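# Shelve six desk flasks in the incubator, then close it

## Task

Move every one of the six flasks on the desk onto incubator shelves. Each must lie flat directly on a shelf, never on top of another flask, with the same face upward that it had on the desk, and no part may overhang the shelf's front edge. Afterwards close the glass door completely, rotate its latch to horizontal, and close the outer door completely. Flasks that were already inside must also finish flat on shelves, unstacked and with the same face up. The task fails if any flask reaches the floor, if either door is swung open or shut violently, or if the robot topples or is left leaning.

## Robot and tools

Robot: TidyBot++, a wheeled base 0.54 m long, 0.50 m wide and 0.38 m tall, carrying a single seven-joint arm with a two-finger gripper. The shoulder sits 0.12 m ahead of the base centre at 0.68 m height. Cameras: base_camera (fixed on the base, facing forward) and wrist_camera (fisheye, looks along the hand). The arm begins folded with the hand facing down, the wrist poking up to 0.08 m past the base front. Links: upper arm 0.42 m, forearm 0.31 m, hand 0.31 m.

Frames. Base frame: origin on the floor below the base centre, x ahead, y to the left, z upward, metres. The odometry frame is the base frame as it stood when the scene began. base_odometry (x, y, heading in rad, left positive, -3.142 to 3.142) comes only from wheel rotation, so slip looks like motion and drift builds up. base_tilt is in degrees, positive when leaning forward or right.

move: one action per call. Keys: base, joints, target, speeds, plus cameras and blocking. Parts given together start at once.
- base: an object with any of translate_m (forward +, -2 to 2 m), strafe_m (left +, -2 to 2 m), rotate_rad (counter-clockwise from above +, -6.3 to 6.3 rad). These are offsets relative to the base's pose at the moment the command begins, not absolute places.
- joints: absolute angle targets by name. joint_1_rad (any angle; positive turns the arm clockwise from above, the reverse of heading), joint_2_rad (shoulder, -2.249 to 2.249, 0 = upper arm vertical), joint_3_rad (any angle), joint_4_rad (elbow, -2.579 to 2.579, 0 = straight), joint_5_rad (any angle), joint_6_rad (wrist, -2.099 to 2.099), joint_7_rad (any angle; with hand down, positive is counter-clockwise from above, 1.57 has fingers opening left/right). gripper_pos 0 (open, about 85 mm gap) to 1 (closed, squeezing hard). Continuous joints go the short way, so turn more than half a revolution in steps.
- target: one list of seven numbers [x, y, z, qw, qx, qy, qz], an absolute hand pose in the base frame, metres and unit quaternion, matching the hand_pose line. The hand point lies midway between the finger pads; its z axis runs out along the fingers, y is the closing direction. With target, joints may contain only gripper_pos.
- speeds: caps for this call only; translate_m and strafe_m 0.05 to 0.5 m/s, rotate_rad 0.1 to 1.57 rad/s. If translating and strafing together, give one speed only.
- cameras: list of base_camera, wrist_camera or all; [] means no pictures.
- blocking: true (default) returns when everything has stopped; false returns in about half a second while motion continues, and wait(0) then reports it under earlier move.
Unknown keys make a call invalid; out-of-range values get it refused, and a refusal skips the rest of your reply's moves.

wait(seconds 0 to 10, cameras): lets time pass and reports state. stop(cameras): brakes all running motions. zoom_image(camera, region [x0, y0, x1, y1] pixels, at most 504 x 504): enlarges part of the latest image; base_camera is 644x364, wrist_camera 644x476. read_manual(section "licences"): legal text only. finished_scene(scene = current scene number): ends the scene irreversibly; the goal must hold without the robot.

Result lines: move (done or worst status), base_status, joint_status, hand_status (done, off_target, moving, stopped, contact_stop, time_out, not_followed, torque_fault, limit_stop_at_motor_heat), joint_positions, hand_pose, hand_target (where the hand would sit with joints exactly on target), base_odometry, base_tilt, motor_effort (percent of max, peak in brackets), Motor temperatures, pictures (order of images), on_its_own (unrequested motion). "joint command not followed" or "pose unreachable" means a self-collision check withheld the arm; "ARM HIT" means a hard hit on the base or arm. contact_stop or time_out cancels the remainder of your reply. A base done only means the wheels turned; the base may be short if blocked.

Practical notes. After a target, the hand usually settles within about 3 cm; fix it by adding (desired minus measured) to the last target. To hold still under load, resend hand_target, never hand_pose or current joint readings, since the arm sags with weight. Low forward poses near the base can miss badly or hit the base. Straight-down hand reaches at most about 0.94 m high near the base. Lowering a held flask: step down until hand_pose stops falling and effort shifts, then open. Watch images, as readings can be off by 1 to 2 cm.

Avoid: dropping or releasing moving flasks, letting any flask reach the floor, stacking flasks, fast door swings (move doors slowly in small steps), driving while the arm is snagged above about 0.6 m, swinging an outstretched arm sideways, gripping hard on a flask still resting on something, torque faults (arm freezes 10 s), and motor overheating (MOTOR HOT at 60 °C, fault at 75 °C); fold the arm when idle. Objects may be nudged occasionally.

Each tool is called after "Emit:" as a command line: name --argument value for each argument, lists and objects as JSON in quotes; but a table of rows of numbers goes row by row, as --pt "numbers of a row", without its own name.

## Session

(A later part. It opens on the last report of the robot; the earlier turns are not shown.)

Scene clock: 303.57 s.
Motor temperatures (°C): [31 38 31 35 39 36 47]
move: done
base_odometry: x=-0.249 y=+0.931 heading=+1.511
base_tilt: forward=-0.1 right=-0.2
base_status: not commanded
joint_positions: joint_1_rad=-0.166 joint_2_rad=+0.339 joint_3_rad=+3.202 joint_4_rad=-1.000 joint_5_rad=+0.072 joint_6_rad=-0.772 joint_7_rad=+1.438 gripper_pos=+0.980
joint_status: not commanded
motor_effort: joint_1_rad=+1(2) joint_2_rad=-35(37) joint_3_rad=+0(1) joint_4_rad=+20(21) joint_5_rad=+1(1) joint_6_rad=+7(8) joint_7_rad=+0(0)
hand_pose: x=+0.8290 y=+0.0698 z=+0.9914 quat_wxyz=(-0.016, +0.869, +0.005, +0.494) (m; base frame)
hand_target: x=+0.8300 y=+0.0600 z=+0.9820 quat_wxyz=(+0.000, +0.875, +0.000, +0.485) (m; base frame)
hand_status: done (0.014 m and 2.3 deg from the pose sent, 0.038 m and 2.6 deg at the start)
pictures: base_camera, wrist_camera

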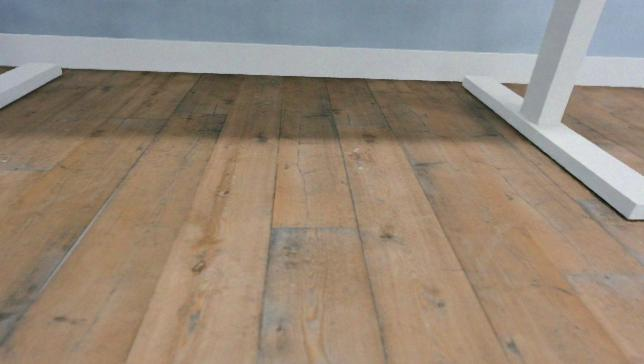

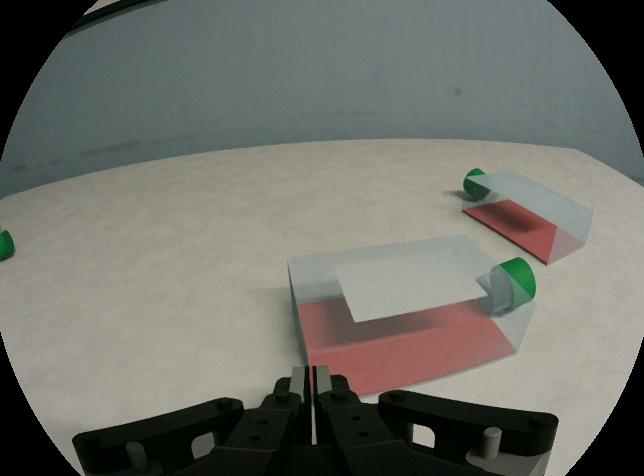

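Emit:
move --target '[0.86, 0.05, 0.972, 0, 0.8746, 0, 0.4848]'

Emit:
move --target '[0.885, 0.04, 0.972, 0, 0.8746, 0, 0.4848]'

Scene clock: 304.73 s.
Motor temperatures (°C): [31 38 31 35 39 36 47]
move: done
base_odometry: x=-0.249 y=+0.931 heading=+1.511
base_tilt: forward=-0.1 right=-0.2
base_status: not commanded
joint_positions: joint_1_rad=-0.149 joint_2_rad=+0.418 joint_3_rad=+3.204 joint_4_rad=-0.917 joint_5_rad=+0.072 joint_6_rad=-0.772 joint_7_rad=+1.446 gripper_pos=+0.980
joint_status: not commanded
motor_effort: joint_1_rad=+1(3) joint_2_rad=-39(40) joint_3_rad=+0(1) joint_4_rad=+21(21) joint_5_rad=+0(1) joint_6_rad=+8(8) joint_7_rad=+0(0)
hand_pose: x=+0.8610 y=+0.0620 z=+0.9815 quat_wxyz=(-0.008, +0.868, +0.002, +0.496) (m; base frame)
hand_target: x=+0.8600 y=+0.0500 z=+0.9720 quat_wxyz=(+0.000, +0.875, +0.000, +0.485) (m; base frame)
hand_status: done (0.015 m and 1.8 deg from the pose sent, 0.042 m and 2.3 deg at the start)
pictures: base_camera, wrist_camera

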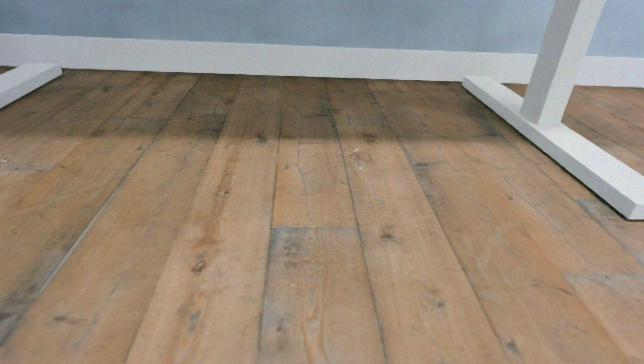

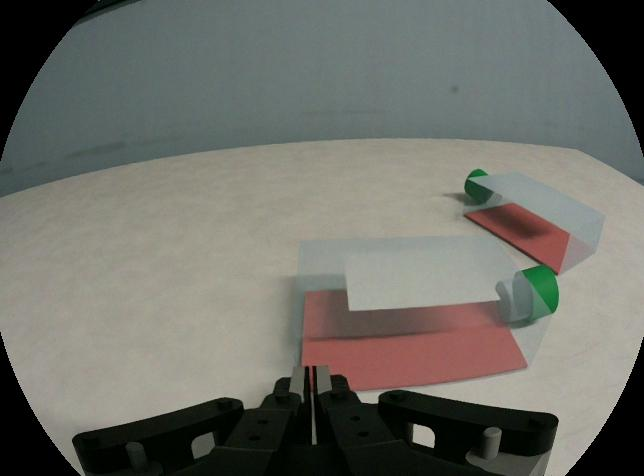

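Scene clock: 305.77 s.
Motor temperatures (°C): [31 38 31 35 39 36 47]
move: done
base_odometry: x=-0.249 y=+0.931 heading=+1.511
base_tilt: forward=-0.1 right=-0.2
base_status: not commanded
joint_positions: joint_1_rad=-0.117 joint_2_rad=+0.487 joint_3_rad=+3.204 joint_4_rad=-0.802 joint_5_rad=+0.072 joint_6_rad=-0.787 joint_7_rad=+1.463 gripper_pos=+0.980
joint_status: not commanded
motor_effort: joint_1_rad=+2(3) joint_2_rad=-40(41) joint_3_rad=+0(1) joint_4_rad=+20(21) joint_5_rad=+1(1) joint_6_rad=+8(8) joint_7_rad=+0(0)
hand_pose: x=+0.8895 y=+0.0419 z=+0.9915 quat_wxyz=(+0.004, +0.860, -0.004, +0.510) (m; base frame)
hand_target: x=+0.8850 y=+0.0400 z=+0.9720 quat_wxyz=(+0.000, +0.875, +0.000, +0.485) (m; base frame)
hand_status: done (0.020 m and 3.4 deg from the pose sent, 0.034 m and 1.8 deg at the start)
pictures: base_camera, wrist_camera

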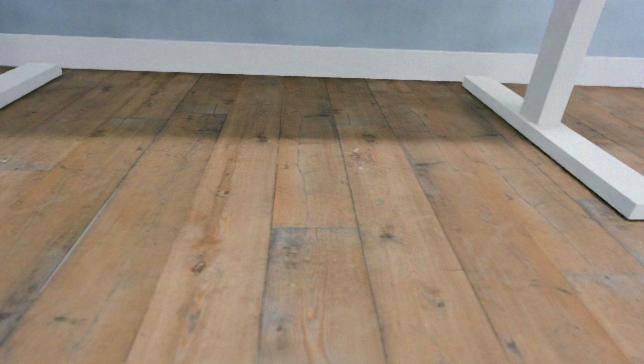

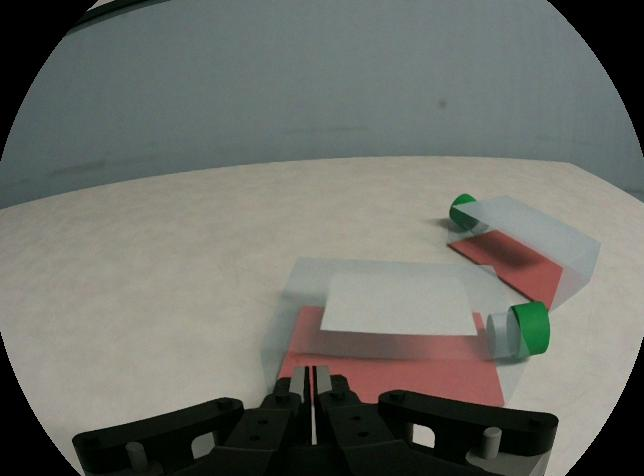

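Emit:
move --target '[0.885, 0.048, 0.965, 0, 0.8746, 0, 0.4848]' --base '{"translate_m": 0.045}' --speeds '{"translate_m": 0.1}'

Scene clock: 306.97 s.
Motor temperatures (°C): [31 38 31 35 39 36 47]
move: done
base_odometry: x=-0.246 y=+0.976 heading=+1.511
base_tilt: forward=-0.1 right=-0.2
base_status: done
joint_positions: joint_1_rad=-0.123 joint_2_rad=+0.497 joint_3_rad=+3.207 joint_4_rad=-0.814 joint_5_rad=+0.072 joint_6_rad=-0.787 joint_7_rad=+1.463 gripper_pos=+0.980
joint_status: not commanded
motor_effort: joint_1_rad=+2(3) joint_2_rad=-41(44) joint_3_rad=+0(1) joint_4_rad=+20(21) joint_5_rad=+0(1) joint_6_rad=+7(8) joint_7_rad=+0(0)
hand_pose: x=+0.8913 y=+0.0455 z=+0.9773 quat_wxyz=(+0.005, +0.866, -0.001, +0.501) (m; base frame)
hand_target: x=+0.8850 y=+0.0480 z=+0.9650 quat_wxyz=(+0.000, +0.875, +0.000, +0.485) (m; base frame)
hand_status: done (0.014 m and 2.2 deg from the pose sent, 0.028 m and 3.4 deg at the start)
pictures: base_camera, wrist_camera

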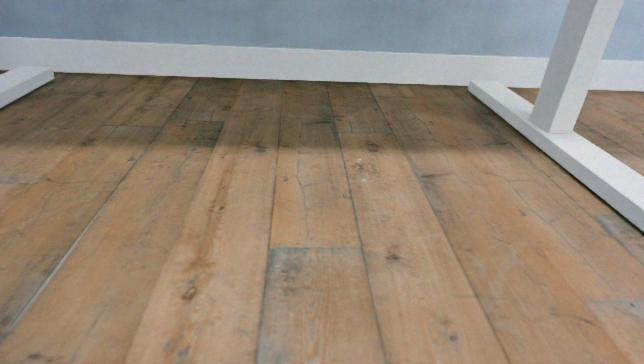

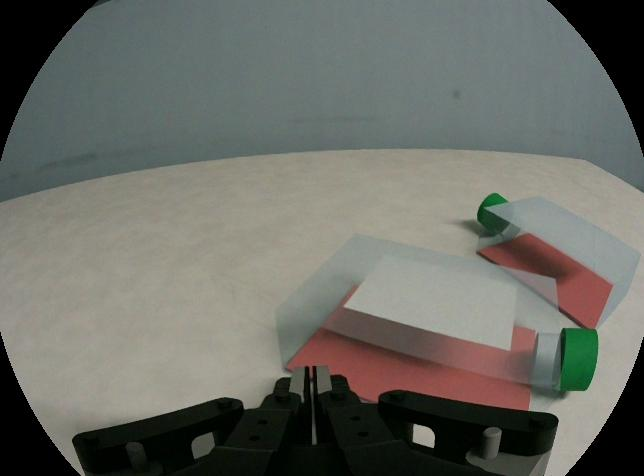

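Emit:
move --target '[0.885, 0.054, 0.966, 0, 0.8746, 0, 0.4848]' --base '{"translate_m": 0.03}' --speeds '{"translate_m": 0.1}'

Scene clock: 308.00 s.
Motor temperatures (°C): [31 38 31 35 39 36 47]
move: done
base_odometry: x=-0.245 y=+1.006 heading=+1.511
base_tilt: forward=-0.1 right=-0.2
base_status: done
joint_positions: joint_1_rad=-0.135 joint_2_rad=+0.499 joint_3_rad=+3.211 joint_4_rad=-0.813 joint_5_rad=+0.072 joint_6_rad=-0.787 joint_7_rad=+1.463 gripper_pos=+0.980
joint_status: not commanded
motor_effort: joint_1_rad=+1(3) joint_2_rad=-41(43) joint_3_rad=+1(1) joint_4_rad=+20(21) joint_5_rad=+0(1) joint_6_rad=+8(8) joint_7_rad=+0(0)
hand_pose: x=+0.8917 y=+0.0522 z=+0.9763 quat_wxyz=(+0.004, +0.866, +0.003, +0.500) (m; base frame)
hand_target: x=+0.8850 y=+0.0540 z=+0.9660 quat_wxyz=(+0.000, +0.875, +0.000, +0.485) (m; base frame)
hand_status: done (0.012 m and 2.1 deg from the pose sent, 0.015 m and 2.2 deg at the start)
pictures: base_camera, wrist_camera

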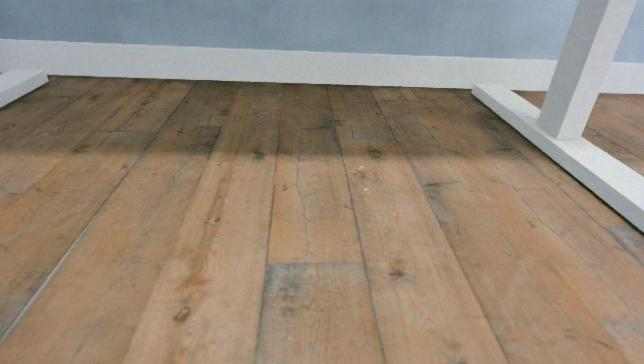

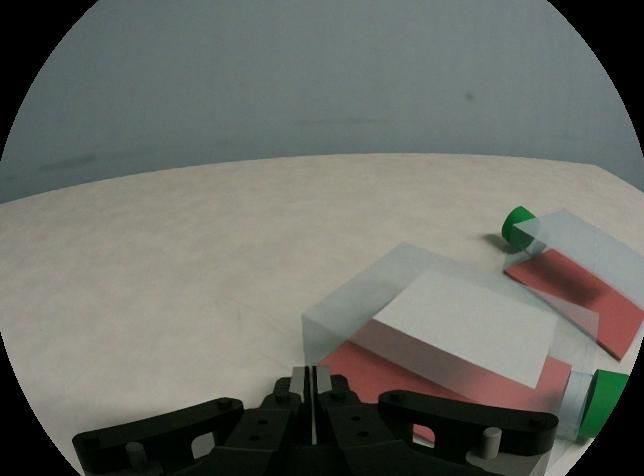

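Emit:
move --target '[0.885, 0.052, 0.966, 0, 0.8746, 0, 0.4848]' --base '{"translate_m": 0.035}' --speeds '{"translate_m": 0.1}'

Scene clock: 309.30 s.
Motor temperatures (°C): [31 38 31 35 39 36 47]
move: done
base_odometry: x=-0.243 y=+1.041 heading=+1.512
base_tilt: forward=-0.1 right=-0.2
base_status: done
joint_positions: joint_1_rad=-0.135 joint_2_rad=+0.500 joint_3_rad=+3.211 joint_4_rad=-0.812 joint_5_rad=+0.072 joint_6_rad=-0.787 joint_7_rad=+1.463 gripper_pos=+0.980
joint_status: not commanded
motor_effort: joint_1_rad=+2(4) joint_2_rad=-41(43) joint_3_rad=+1(2) joint_4_rad=+20(21) joint_5_rad=+0(1) joint_6_rad=+8(8) joint_7_rad=+0(0)
hand_pose: x=+0.8919 y=+0.0521 z=+0.9762 quat_wxyz=(+0.004, +0.866, +0.003, +0.501) (m; base frame)
hand_target: x=+0.8850 y=+0.0520 z=+0.9660 quat_wxyz=(+0.000, +0.875, +0.000, +0.485) (m; base frame)
hand_status: done (0.012 m and 2.1 deg from the pose sent, 0.012 m and 2.1 deg at the start)
pictures: base_camera, wrist_camera

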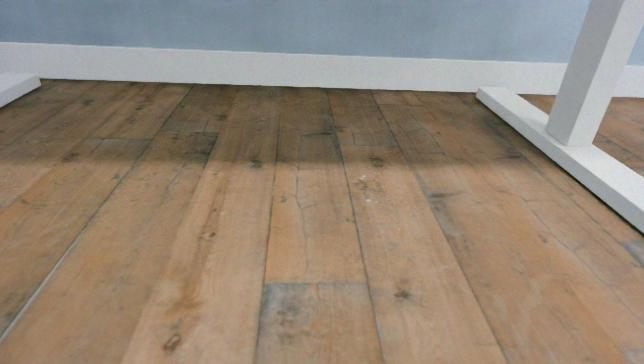

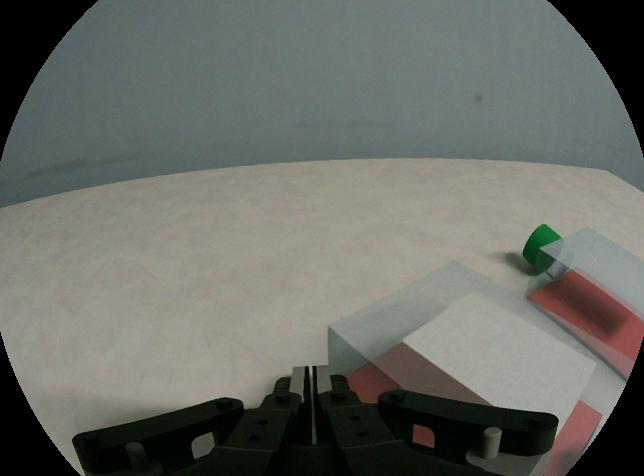

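Emit:
move --target '[0.85, 0.03, 1.06, 0, 0.8746, 0, 0.4848]' --cameras '[]'

Emit:
move --target '[0.5, 0, 1.15, 0, 0.93, 0, 0.3676]' --base '{"translate_m": -0.1}' --joints '{"gripper_pos":0.2}'

Scene clock: 311.33 s.
Motor temperatures (°C): [31 38 31 35 39 36 47]
move: done
base_odometry: x=-0.243 y=+1.041 heading=+1.512
base_tilt: forward=-0.1 right=-0.2
base_status: not commanded
joint_positions: joint_1_rad=-0.091 joint_2_rad=+0.506 joint_3_rad=+3.211 joint_4_rad=-0.456 joint_5_rad=+0.065 joint_6_rad=-1.109 joint_7_rad=+1.491 gripper_pos=+0.980
joint_status: not commanded
motor_effort: joint_1_rad=+2(3) joint_2_rad=-39(43) joint_3_rad=+0(1) joint_4_rad=+18(21) joint_5_rad=+0(1) joint_6_rad=+7(8) joint_7_rad=+0(0)
hand_pose: x=+0.8539 y=+0.0190 z=+1.0813 quat_wxyz=(+0.019, +0.859, -0.015, +0.512) (m; base frame)
hand_target: x=+0.8500 y=+0.0300 z=+1.0600 quat_wxyz=(+0.000, +0.875, +0.000, +0.485) (m; base frame)
hand_status: done (0.024 m and 4.5 deg from the pose sent, 0.096 m and 2.1 deg at the start)
pictures: none
No camera images: "cameras" was empty.

Scene clock: 313.40 s.
Motor temperatures (°C): [31 38 31 35 39 36 47]
move: done
base_odometry: x=-0.249 y=+0.941 heading=+1.512
base_tilt: forward=-0.1 right=-0.2
base_status: done
joint_positions: joint_1_rad=-0.041 joint_2_rad=+0.036 joint_3_rad=+3.200 joint_4_rad=-0.456 joint_5_rad=+0.048 joint_6_rad=-1.830 joint_7_rad=+1.538 gripper_pos=+0.200
joint_status: all done
motor_effort: joint_1_rad=+1(3) joint_2_rad=-14(45) joint_3_rad=+0(1) joint_4_rad=+12(20) joint_5_rad=+1(1) joint_6_rad=+6(7) joint_7_rad=+0(0)
hand_pose: x=+0.5101 y=-0.0191 z=+1.1672 quat_wxyz=(+0.017, +0.916, -0.038, +0.399) (m; base frame)
hand_target: x=+0.5000 y=+0.0000 z=+1.1500 quat_wxyz=(+0.000, +0.930, +0.000, +0.368) (m; base frame)
hand_status: done (0.028 m and 6.1 deg from the pose sent, 0.361 m and 18.7 deg at the start)
pictures: base_camera, wrist_camera

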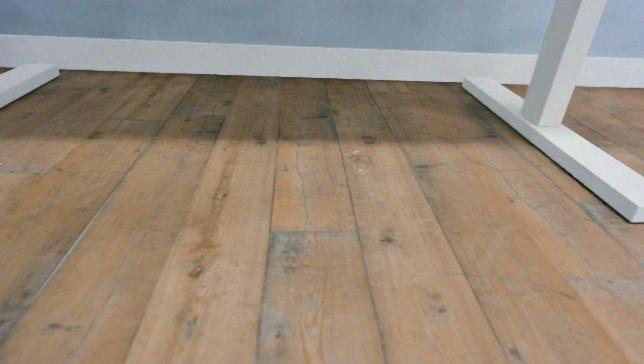

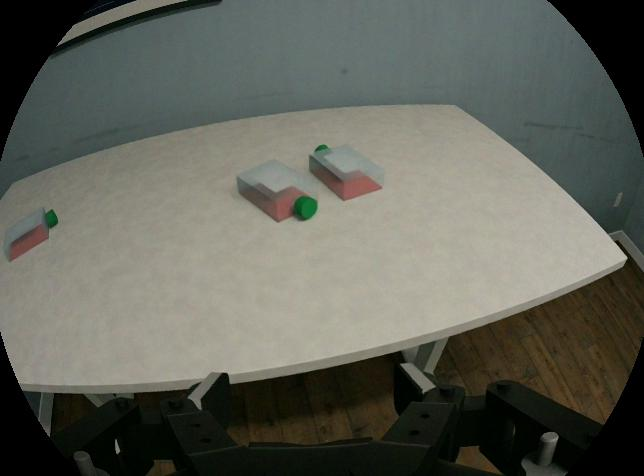

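Emit:
move --base '{"translate_m": 0.175, "strafe_m": -0.4135, "rotate_rad": 0.35}' --target '[0.66, 0.06, 1.09, -0.1131, 0.8031, 0.1615, 0.5624]'

Scene clock: 318.83 s.
Motor temperatures (°C): [31 38 31 35 39 36 47]
move: done
base_odometry: x=+0.174 y=+1.091 heading=+1.862
base_tilt: forward=-0.1 right=-0.2
base_status: done
joint_positions: joint_1_rad=-0.031 joint_2_rad=-0.035 joint_3_rad=+3.338 joint_4_rad=-1.306 joint_5_rad=-0.656 joint_6_rad=-0.917 joint_7_rad=+2.283 gripper_pos=+0.200
joint_status: not commanded
motor_effort: joint_1_rad=+2(4) joint_2_rad=-20(22) joint_3_rad=+0(2) joint_4_rad=+20(21) joint_5_rad=-4(5) joint_6_rad=+6(7) joint_7_rad=+0(0)
hand_pose: x=+0.6631 y=+0.0611 z=+1.0651 quat_wxyz=(-0.106, +0.825, +0.171, +0.529) (m; base frame)
hand_target: x=+0.6600 y=+0.0600 z=+1.0900 quat_wxyz=(-0.113, +0.803, +0.161, +0.562) (m; base frame)
hand_status: done (0.025 m and 4.8 deg from the pose sent, 0.186 m and 35.7 deg at the start)
pictures: base_camera, wrist_camera

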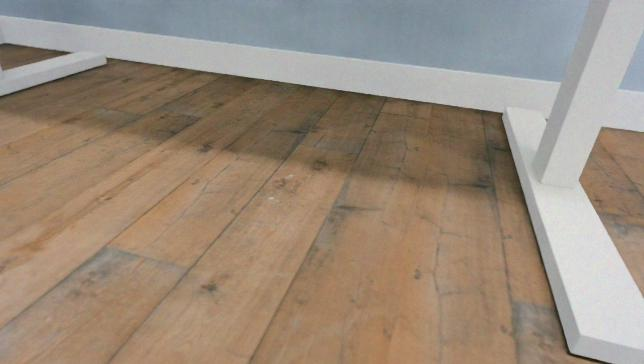

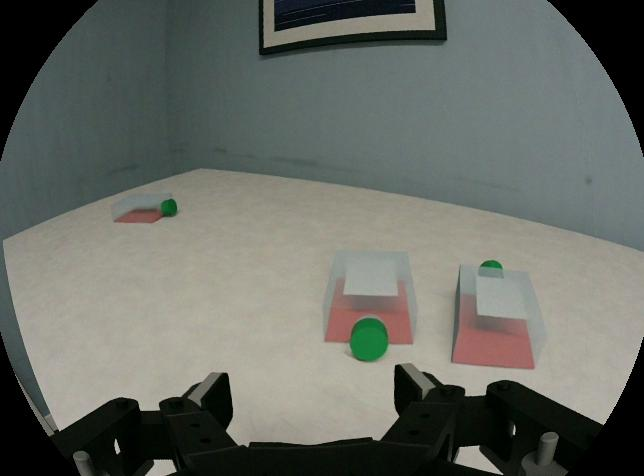

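Emit:
move --target '[0.73, 0.045, 1.02, -0.1131, 0.8031, 0.1615, 0.5624]' --cameras '[]'

Emit:
move --target '[0.76, 0.055, 0.99, -0.1131, 0.8031, 0.1615, 0.5624]'

Scene clock: 320.97 s.
Motor temperatures (°C): [31 38 31 35 39 36 47]
move: done
base_odometry: x=+0.174 y=+1.091 heading=+1.862
base_tilt: forward=-0.1 right=-0.2
base_status: not commanded
joint_positions: joint_1_rad=+0.188 joint_2_rad=+0.083 joint_3_rad=+3.157 joint_4_rad=-1.392 joint_5_rad=-0.851 joint_6_rad=-0.778 joint_7_rad=+2.535 gripper_pos=+0.200
joint_status: not commanded
motor_effort: joint_1_rad=+2(3) joint_2_rad=-25(28) joint_3_rad=+0(1) joint_4_rad=+20(21) joint_5_rad=-4(6) joint_6_rad=+5(6) joint_7_rad=+0(0)
hand_pose: x=+0.7229 y=+0.0448 z=+1.0090 quat_wxyz=(-0.108, +0.816, +0.175, +0.540) (m; base frame)
hand_target: x=+0.7300 y=+0.0450 z=+1.0200 quat_wxyz=(-0.113, +0.803, +0.161, +0.562) (m; base frame)
hand_status: done (0.013 m and 3.4 deg from the pose sent, 0.082 m and 4.8 deg at the start)
pictures: none
No camera images: "cameras" was empty.

Scene clock: 322.27 s.
Motor temperatures (°C): [31 38 31 35 39 36 47]
move: done
base_odometry: x=+0.174 y=+1.091 heading=+1.862
base_tilt: forward=-0.1 right=-0.2
base_status: not commanded
joint_positions: joint_1_rad=+0.258 joint_2_rad=+0.144 joint_3_rad=+3.020 joint_4_rad=-1.407 joint_5_rad=-0.869 joint_6_rad=-0.676 joint_7_rad=+2.585 gripper_pos=+0.200
joint_status: not commanded
motor_effort: joint_1_rad=+1(2) joint_2_rad=-27(29) joint_3_rad=-1(1) joint_4_rad=+20(21) joint_5_rad=-4(5) joint_6_rad=+4(5) joint_7_rad=+0(0)
hand_pose: x=+0.7513 y=+0.0584 z=+0.9870 quat_wxyz=(-0.108, +0.811, +0.179, +0.546) (m; base frame)
hand_target: x=+0.7600 y=+0.0550 z=+0.9900 quat_wxyz=(-0.113, +0.803, +0.161, +0.562) (m; base frame)
hand_status: done (0.010 m and 3.0 deg from the pose sent, 0.043 m and 3.4 deg at the start)
pictures: base_camera, wrist_camera

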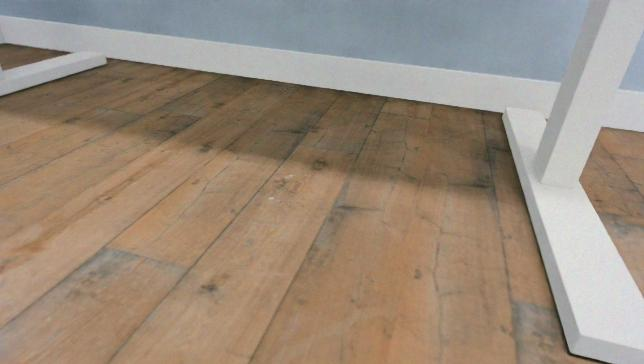

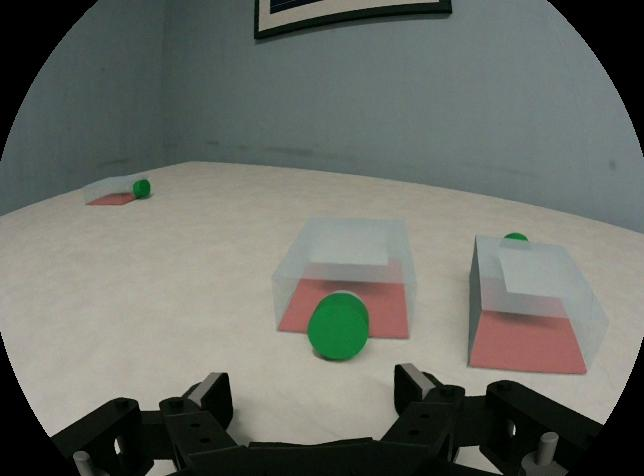

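Emit:
move --target '[0.79, 0.058, 0.984, -0.1131, 0.8031, 0.1615, 0.5624]'

Scene clock: 323.63 s.
Motor temperatures (°C): [31 38 31 35 39 36 47]
move: done
base_odometry: x=+0.174 y=+1.091 heading=+1.862
base_tilt: forward=-0.1 right=-0.2
base_status: not commanded
joint_positions: joint_1_rad=+0.348 joint_2_rad=+0.223 joint_3_rad=+2.862 joint_4_rad=-1.358 joint_5_rad=-0.869 joint_6_rad=-0.625 joint_7_rad=+2.577 gripper_pos=+0.200
joint_status: not commanded
motor_effort: joint_1_rad=+2(2) joint_2_rad=-29(30) joint_3_rad=-2(2) joint_4_rad=+20(21) joint_5_rad=-4(5) joint_6_rad=+4(5) joint_7_rad=+0(0)
hand_pose: x=+0.7794 y=+0.0736 z=+0.9835 quat_wxyz=(-0.133, +0.803, +0.175, +0.554) (m; base frame)
hand_target: x=+0.7900 y=+0.0580 z=+0.9840 quat_wxyz=(-0.113, +0.803, +0.161, +0.562) (m; base frame)
hand_status: done (0.019 m and 2.9 deg from the pose sent, 0.039 m and 3.0 deg at the start)
pictures: base_camera, wrist_camera

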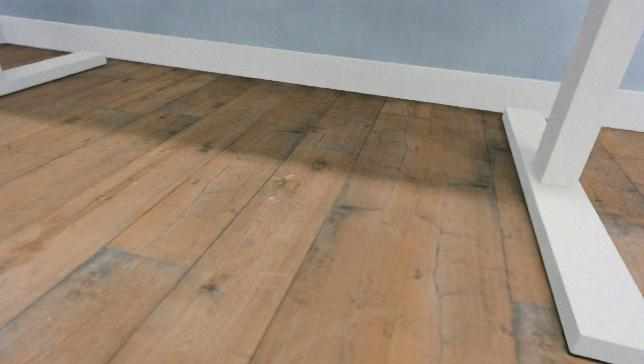

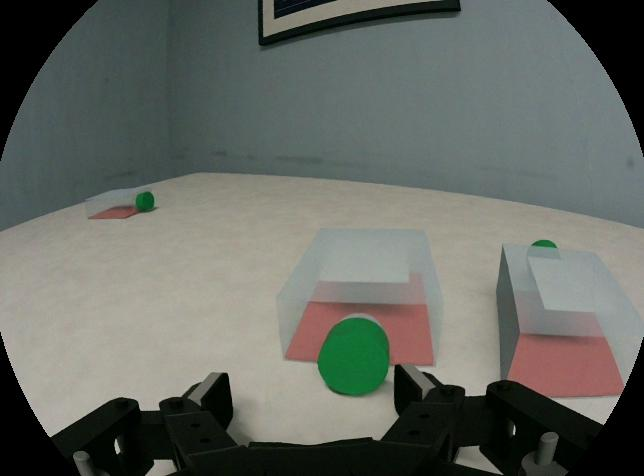

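Emit:
move --target '[0.794, 0.042, 0.984, -0.1131, 0.8031, 0.1615, 0.5624]'

Scene clock: 324.63 s.
Motor temperatures (°C): [31 38 31 35 39 36 47]
move: done
base_odometry: x=+0.174 y=+1.091 heading=+1.862
base_tilt: forward=-0.1 right=-0.2
base_status: not commanded
joint_positions: joint_1_rad=+0.386 joint_2_rad=+0.236 joint_3_rad=+2.856 joint_4_rad=-1.335 joint_5_rad=-0.869 joint_6_rad=-0.625 joint_7_rad=+2.583 gripper_pos=+0.200
joint_status: not commanded
motor_effort: joint_1_rad=+1(3) joint_2_rad=-30(30) joint_3_rad=-2(3) joint_4_rad=+20(21) joint_5_rad=-4(5) joint_6_rad=+4(5) joint_7_rad=+0(0)
hand_pose: x=+0.7874 y=+0.0485 z=+0.9894 quat_wxyz=(-0.122, +0.802, +0.163, +0.562) (m; base frame)
hand_target: x=+0.7940 y=+0.0420 z=+0.9840 quat_wxyz=(-0.113, +0.803, +0.161, +0.562) (m; base frame)
hand_status: done (0.011 m and 1.0 deg from the pose sent, 0.035 m and 2.9 deg at the start)
pictures: base_camera, wrist_camera

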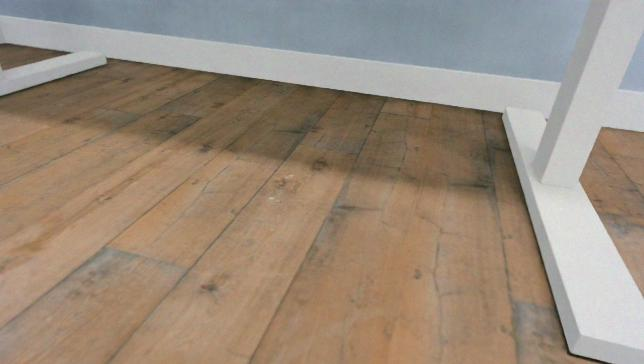

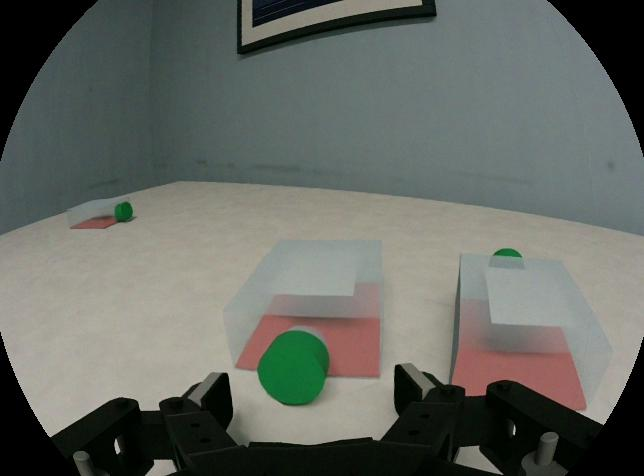

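Emit:
move --target '[0.802, 0.055, 0.980, -0.1131, 0.8031, 0.1615, 0.5624]'

Scene clock: 325.63 s.
Motor temperatures (°C): [31 38 31 35 39 36 47]
move: done
base_odometry: x=+0.174 y=+1.091 heading=+1.862
base_tilt: forward=-0.1 right=-0.2
base_status: not commanded
joint_positions: joint_1_rad=+0.396 joint_2_rad=+0.257 joint_3_rad=+2.788 joint_4_rad=-1.329 joint_5_rad=-0.836 joint_6_rad=-0.601 joint_7_rad=+2.560 gripper_pos=+0.200
joint_status: not commanded
motor_effort: joint_1_rad=+1(3) joint_2_rad=-30(31) joint_3_rad=-2(3) joint_4_rad=+20(21) joint_5_rad=-4(5) joint_6_rad=+5(5) joint_7_rad=+0(0)
hand_pose: x=+0.7915 y=+0.0707 z=+0.9847 quat_wxyz=(-0.134, +0.800, +0.172, +0.559) (m; base frame)
hand_target: x=+0.8020 y=+0.0550 z=+0.9800 quat_wxyz=(-0.113, +0.803, +0.161, +0.562) (m; base frame)
hand_status: done (0.019 m and 2.7 deg from the pose sent, 0.019 m and 1.0 deg at the start)
pictures: base_camera, wrist_camera

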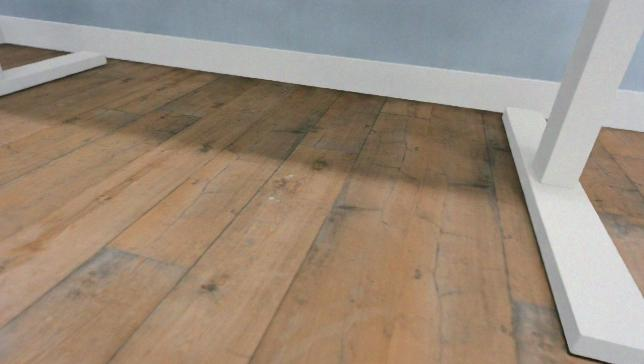

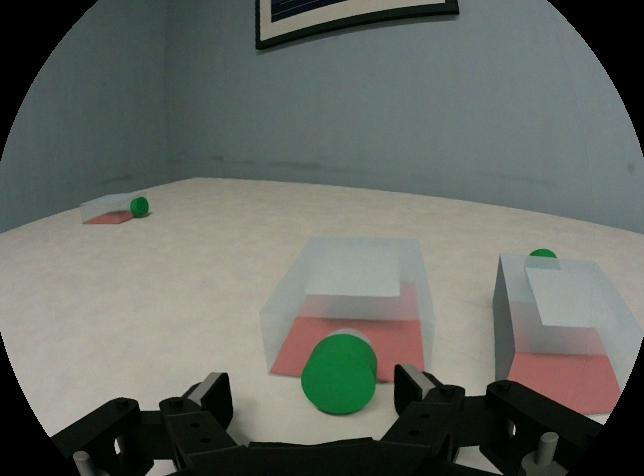

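Emit:
move --target '[0.806, 0.047, 0.978, -0.1131, 0.8031, 0.1615, 0.5624]'

Scene clock: 326.50 s.
Motor temperatures (°C): [31 38 31 35 39 36 47]
move: done
base_odometry: x=+0.174 y=+1.091 heading=+1.862
base_tilt: forward=-0.1 right=-0.2
base_status: not commanded
joint_positions: joint_1_rad=+0.414 joint_2_rad=+0.271 joint_3_rad=+2.779 joint_4_rad=-1.316 joint_5_rad=-0.836 joint_6_rad=-0.601 joint_7_rad=+2.560 gripper_pos=+0.200
joint_status: not commanded
motor_effort: joint_1_rad=+1(3) joint_2_rad=-31(31) joint_3_rad=-3(4) joint_4_rad=+20(21) joint_5_rad=-4(5) joint_6_rad=+4(5) joint_7_rad=+0(0)
hand_pose: x=+0.7972 y=+0.0613 z=+0.9839 quat_wxyz=(-0.134, +0.801, +0.165, +0.560) (m; base frame)
hand_target: x=+0.8060 y=+0.0470 z=+0.9780 quat_wxyz=(-0.113, +0.803, +0.161, +0.562) (m; base frame)
hand_status: done (0.018 m and 2.5 deg from the pose sent, 0.029 m and 2.7 deg at the start)
pictures: base_camera, wrist_camera

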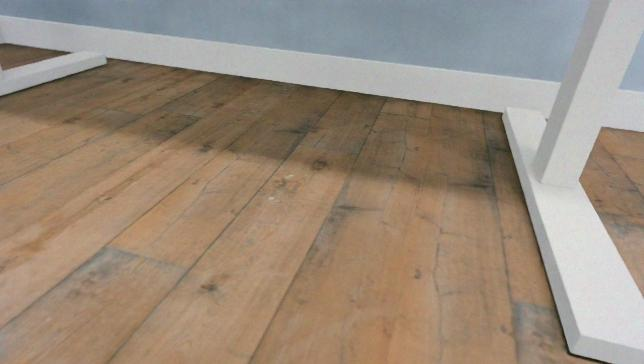

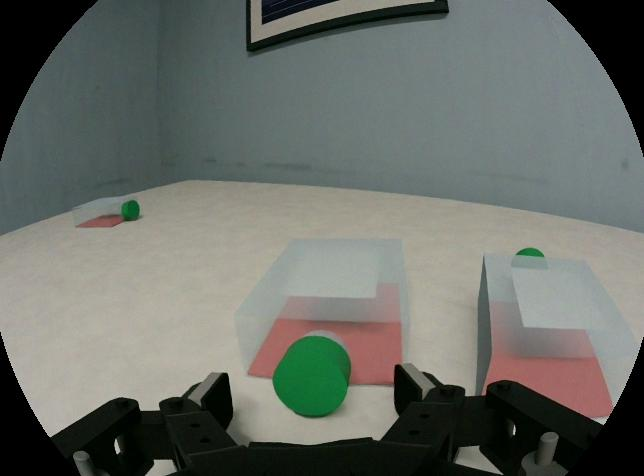

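Emit:
move --joints '{"gripper_pos":0.66}' --cameras '[]'

Emit:
move --joints '{"gripper_pos":0.9}'

Scene clock: 327.53 s.
Motor temperatures (°C): [31 38 31 35 39 36 47]
move: done
base_odometry: x=+0.174 y=+1.091 heading=+1.862
base_tilt: forward=-0.1 right=-0.2
base_status: not commanded
joint_positions: joint_1_rad=+0.414 joint_2_rad=+0.271 joint_3_rad=+2.779 joint_4_rad=-1.316 joint_5_rad=-0.836 joint_6_rad=-0.601 joint_7_rad=+2.560 gripper_pos=+0.656
joint_status: all done
motor_effort: joint_1_rad=+2(2) joint_2_rad=-30(31) joint_3_rad=-2(3) joint_4_rad=+21(21) joint_5_rad=-4(5) joint_6_rad=+4(5) joint_7_rad=+0(0)
hand_pose: x=+0.7972 y=+0.0613 z=+0.9840 quat_wxyz=(-0.134, +0.801, +0.165, +0.560) (m; base frame)
hand_target: x=+0.8060 y=+0.0470 z=+0.9780 quat_wxyz=(-0.113, +0.803, +0.161, +0.562) (m; base frame)
hand_status: not commanded
pictures: none
No camera images: "cameras" was empty.

Scene clock: 328.20 s.
Motor temperatures (°C): [31 38 31 35 39 36 47]
move: off_target
base_odometry: x=+0.174 y=+1.091 heading=+1.862
base_tilt: forward=-0.1 right=-0.2
base_status: not commanded
joint_positions: joint_1_rad=+0.414 joint_2_rad=+0.271 joint_3_rad=+2.779 joint_4_rad=-1.316 joint_5_rad=-0.836 joint_6_rad=-0.601 joint_7_rad=+2.560 gripper_pos=+0.708
joint_status: gripper_pos off_target (ended at +0.708, target +0.900)
motor_effort: joint_1_rad=+2(2) joint_2_rad=-30(31) joint_3_rad=-3(3) joint_4_rad=+20(21) joint_5_rad=-4(5) joint_6_rad=+5(5) joint_7_rad=+0(0)
hand_pose: x=+0.7973 y=+0.0612 z=+0.9843 quat_wxyz=(-0.134, +0.801, +0.165, +0.560) (m; base frame)
hand_target: x=+0.8060 y=+0.0470 z=+0.9780 quat_wxyz=(-0.113, +0.803, +0.161, +0.562) (m; base frame)
hand_status: not commanded
pictures: base_camera, wrist_camera

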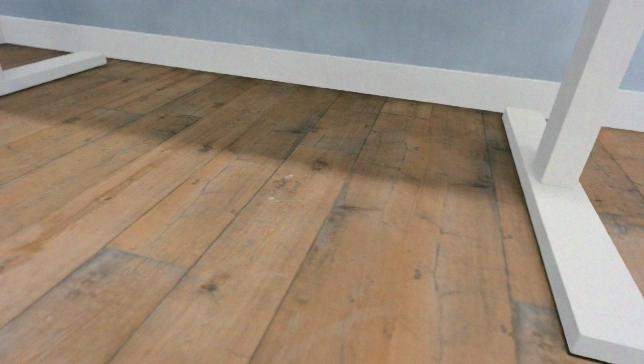

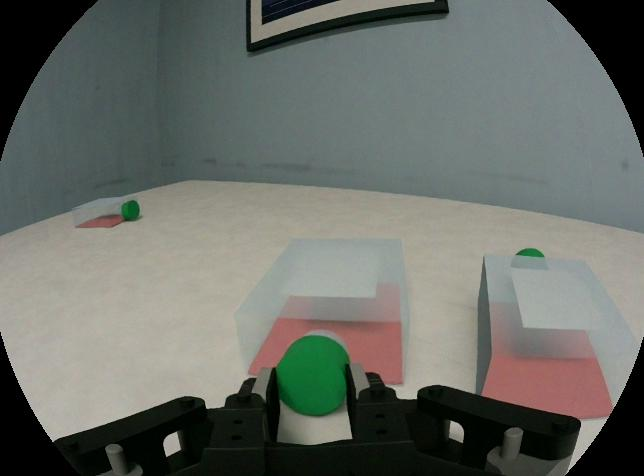

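Emit:
move --joints '{"gripper_pos":0.3}' --cameras '[]'

Emit:
move --target '[0.815, 0.048, 0.972, -0.1032, 0.8072, 0.1446, 0.5652]'

Scene clock: 329.30 s.
Motor temperatures (°C): [31 38 31 35 39 36 47]
move: done
base_odometry: x=+0.174 y=+1.091 heading=+1.862
base_tilt: forward=-0.1 right=-0.2
base_status: not commanded
joint_positions: joint_1_rad=+0.414 joint_2_rad=+0.271 joint_3_rad=+2.779 joint_4_rad=-1.316 joint_5_rad=-0.836 joint_6_rad=-0.601 joint_7_rad=+2.560 gripper_pos=+0.300
joint_status: all done
motor_effort: joint_1_rad=+2(2) joint_2_rad=-31(31) joint_3_rad=-3(3) joint_4_rad=+20(21) joint_5_rad=-3(5) joint_6_rad=+5(5) joint_7_rad=+0(0)
hand_pose: x=+0.7974 y=+0.0612 z=+0.9840 quat_wxyz=(-0.134, +0.801, +0.165, +0.560) (m; base frame)
hand_target: x=+0.8060 y=+0.0470 z=+0.9780 quat_wxyz=(-0.113, +0.803, +0.161, +0.562) (m; base frame)
hand_status: not commanded
pictures: none
No camera images: "cameras" was empty.

Scene clock: 330.17 s.
Motor temperatures (°C): [31 38 31 35 39 36 47]
move: done
base_odometry: x=+0.174 y=+1.091 heading=+1.862
base_tilt: forward=-0.1 right=-0.2
base_status: not commanded
joint_positions: joint_1_rad=+0.436 joint_2_rad=+0.287 joint_3_rad=+2.702 joint_4_rad=-1.316 joint_5_rad=-0.738 joint_6_rad=-0.534 joint_7_rad=+2.482 gripper_pos=+0.300
joint_status: not commanded
motor_effort: joint_1_rad=+2(2) joint_2_rad=-31(31) joint_3_rad=-3(3) joint_4_rad=+20(21) joint_5_rad=-4(5) joint_6_rad=+5(5) joint_7_rad=+0(0)
hand_pose: x=+0.8052 y=+0.0655 z=+0.9799 quat_wxyz=(-0.124, +0.803, +0.157, +0.562) (m; base frame)
hand_target: x=+0.8150 y=+0.0480 z=+0.9720 quat_wxyz=(-0.103, +0.806, +0.144, +0.564) (m; base frame)
hand_status: done (0.022 m and 2.9 deg from the pose sent, 0.025 m and 4.4 deg at the start)
pictures: base_camera, wrist_camera

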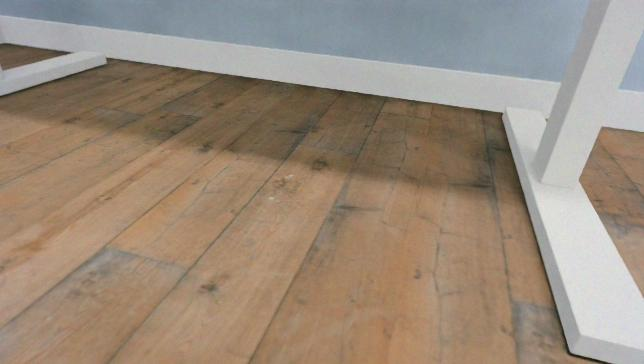

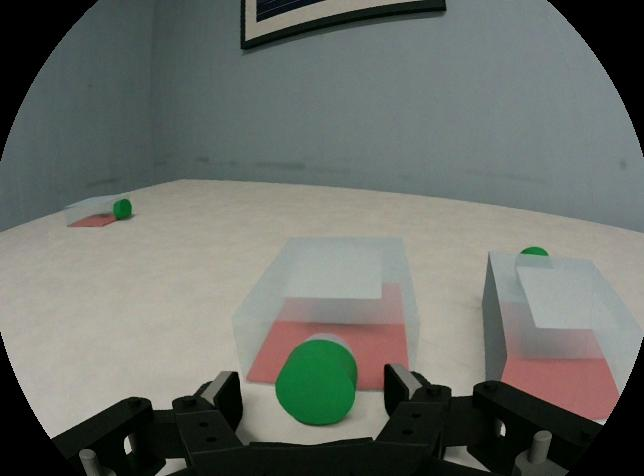

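Emit:
move --joints '{"gripper_pos":0.66}' --cameras '[]'

Emit:
move --joints '{"gripper_pos":0.9}'

Scene clock: 331.03 s.
Motor temperatures (°C): [31 38 31 35 39 36 47]
move: done
base_odometry: x=+0.174 y=+1.091 heading=+1.862
base_tilt: forward=-0.1 right=-0.2
base_status: not commanded
joint_positions: joint_1_rad=+0.436 joint_2_rad=+0.288 joint_3_rad=+2.702 joint_4_rad=-1.316 joint_5_rad=-0.738 joint_6_rad=-0.533 joint_7_rad=+2.482 gripper_pos=+0.652
joint_status: all done
motor_effort: joint_1_rad=+2(2) joint_2_rad=-30(31) joint_3_rad=-3(4) joint_4_rad=+20(21) joint_5_rad=-4(4) joint_6_rad=+5(5) joint_7_rad=+0(0)
hand_pose: x=+0.8054 y=+0.0652 z=+0.9800 quat_wxyz=(-0.124, +0.803, +0.157, +0.562) (m; base frame)
hand_target: x=+0.8150 y=+0.0480 z=+0.9720 quat_wxyz=(-0.103, +0.806, +0.144, +0.564) (m; base frame)
hand_status: not commanded
pictures: none
No camera images: "cameras" was empty.

Scene clock: 331.70 s.
Motor temperatures (°C): [31 38 31 35 39 36 47]
move: off_target
base_odometry: x=+0.174 y=+1.091 heading=+1.862
base_tilt: forward=-0.1 right=-0.2
base_status: not commanded
joint_positions: joint_1_rad=+0.436 joint_2_rad=+0.288 joint_3_rad=+2.702 joint_4_rad=-1.316 joint_5_rad=-0.738 joint_6_rad=-0.532 joint_7_rad=+2.482 gripper_pos=+0.686
joint_status: gripper_pos off_target (ended at +0.686, target +0.900)
motor_effort: joint_1_rad=+2(2) joint_2_rad=-30(30) joint_3_rad=-3(3) joint_4_rad=+20(21) joint_5_rad=-4(4) joint_6_rad=+5(5) joint_7_rad=+0(0)
hand_pose: x=+0.8056 y=+0.0649 z=+0.9802 quat_wxyz=(-0.123, +0.802, +0.157, +0.562) (m; base frame)
hand_target: x=+0.8150 y=+0.0480 z=+0.9720 quat_wxyz=(-0.103, +0.806, +0.144, +0.564) (m; base frame)
hand_status: not commanded
pictures: base_camera, wrist_camera

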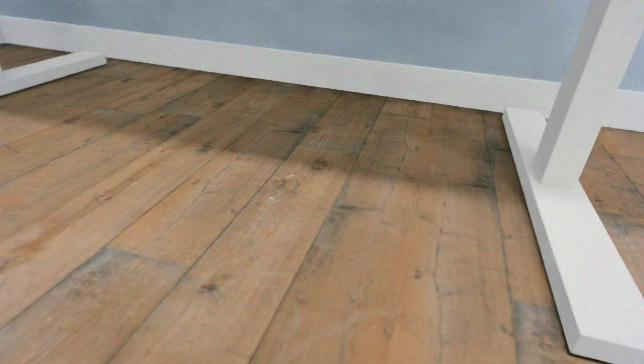

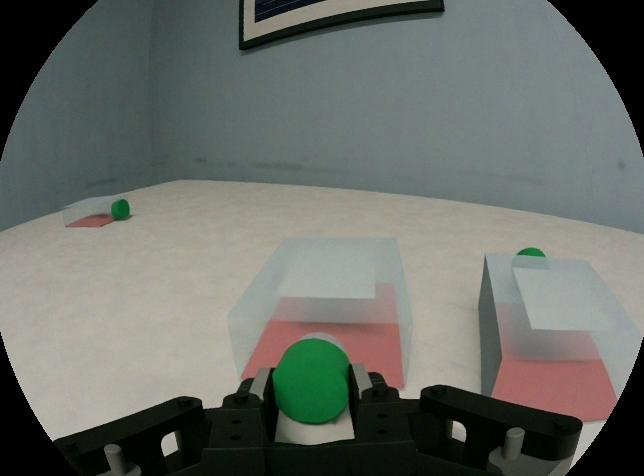

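Emit:
move --target '[0.80, 0.05, 1.035, -0.1132, 0.8052, 0.1546, 0.5652]'

Emit:
move --base '{"translate_m": -0.35}' --target '[0.68, 0.0, 1.06, -0.06, 0.812, 0.07, 0.576]'

Scene clock: 333.13 s.
Motor temperatures (°C): [31 38 31 35 39 36 47]
move: done
base_odometry: x=+0.174 y=+1.091 heading=+1.862
base_tilt: forward=-0.1 right=-0.2
base_status: not commanded
joint_positions: joint_1_rad=+0.346 joint_2_rad=+0.287 joint_3_rad=+2.860 joint_4_rad=-1.157 joint_5_rad=-0.725 joint_6_rad=-0.644 joint_7_rad=+2.387 gripper_pos=+0.686
joint_status: not commanded
motor_effort: joint_1_rad=+2(2) joint_2_rad=-34(34) joint_3_rad=-2(3) joint_4_rad=+22(23) joint_5_rad=-4(5) joint_6_rad=+6(6) joint_7_rad=+0(0)
hand_pose: x=+0.8132 y=+0.0460 z=+1.0353 quat_wxyz=(-0.122, +0.794, +0.142, +0.578) (m; base frame)
hand_target: x=+0.8000 y=+0.0500 z=+1.0350 quat_wxyz=(-0.113, +0.803, +0.154, +0.564) (m; base frame)
hand_status: done (0.014 m and 2.5 deg from the pose sent, 0.057 m and 1.3 deg at the start)
pictures: base_camera, wrist_camera

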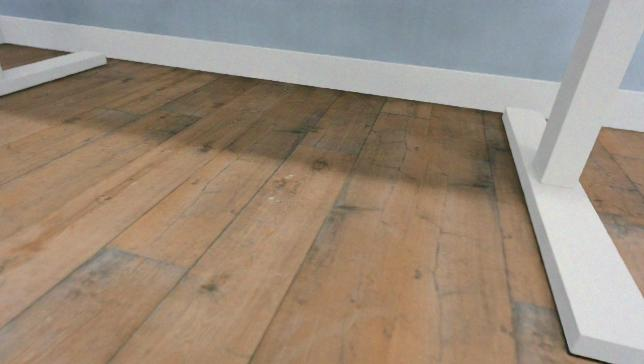

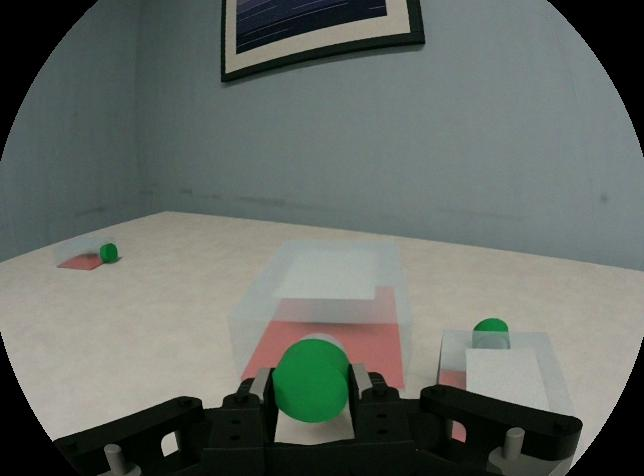

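Scene clock: 335.07 s.
Motor temperatures (°C): [31 38 31 35 39 36 47]
move: done
base_odometry: x=+0.275 y=+0.756 heading=+1.863
base_tilt: forward=-0.1 right=-0.2
base_status: done
joint_positions: joint_1_rad=-0.037 joint_2_rad=-0.078 joint_3_rad=+3.353 joint_4_rad=-1.437 joint_5_rad=-0.643 joint_6_rad=-0.644 joint_7_rad=+2.223 gripper_pos=+0.686
joint_status: not commanded
motor_effort: joint_1_rad=+1(3) joint_2_rad=-21(38) joint_3_rad=+0(3) joint_4_rad=+22(23) joint_5_rad=-4(5) joint_6_rad=+7(8) joint_7_rad=+0(0)
hand_pose: x=+0.6816 y=+0.0100 z=+1.0747 quat_wxyz=(-0.072, +0.802, +0.077, +0.588) (m; base frame)
hand_target: x=+0.6800 y=+0.0000 z=+1.0600 quat_wxyz=(-0.060, +0.812, +0.070, +0.576) (m; base frame)
hand_status: done (0.018 m and 2.5 deg from the pose sent, 0.143 m and 11.1 deg at the start)
pictures: base_camera, wrist_camera

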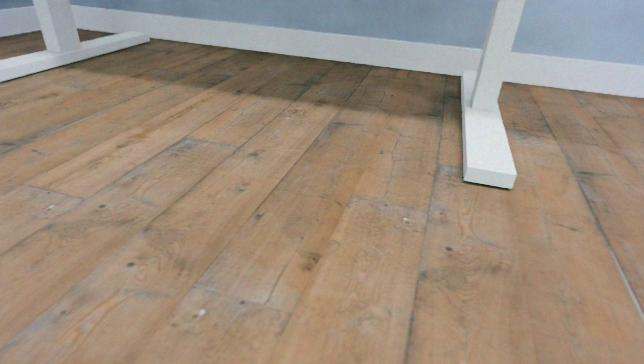

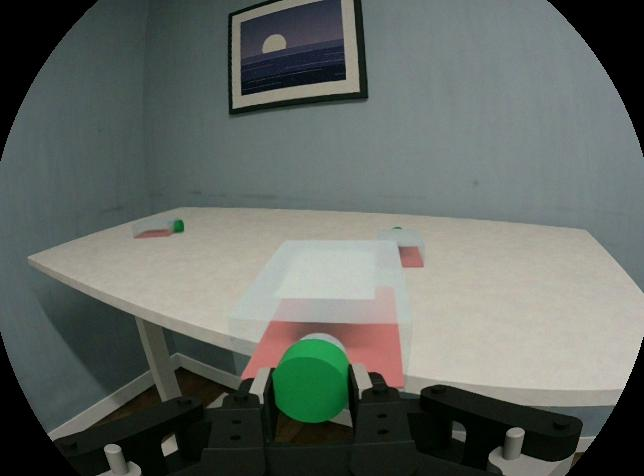

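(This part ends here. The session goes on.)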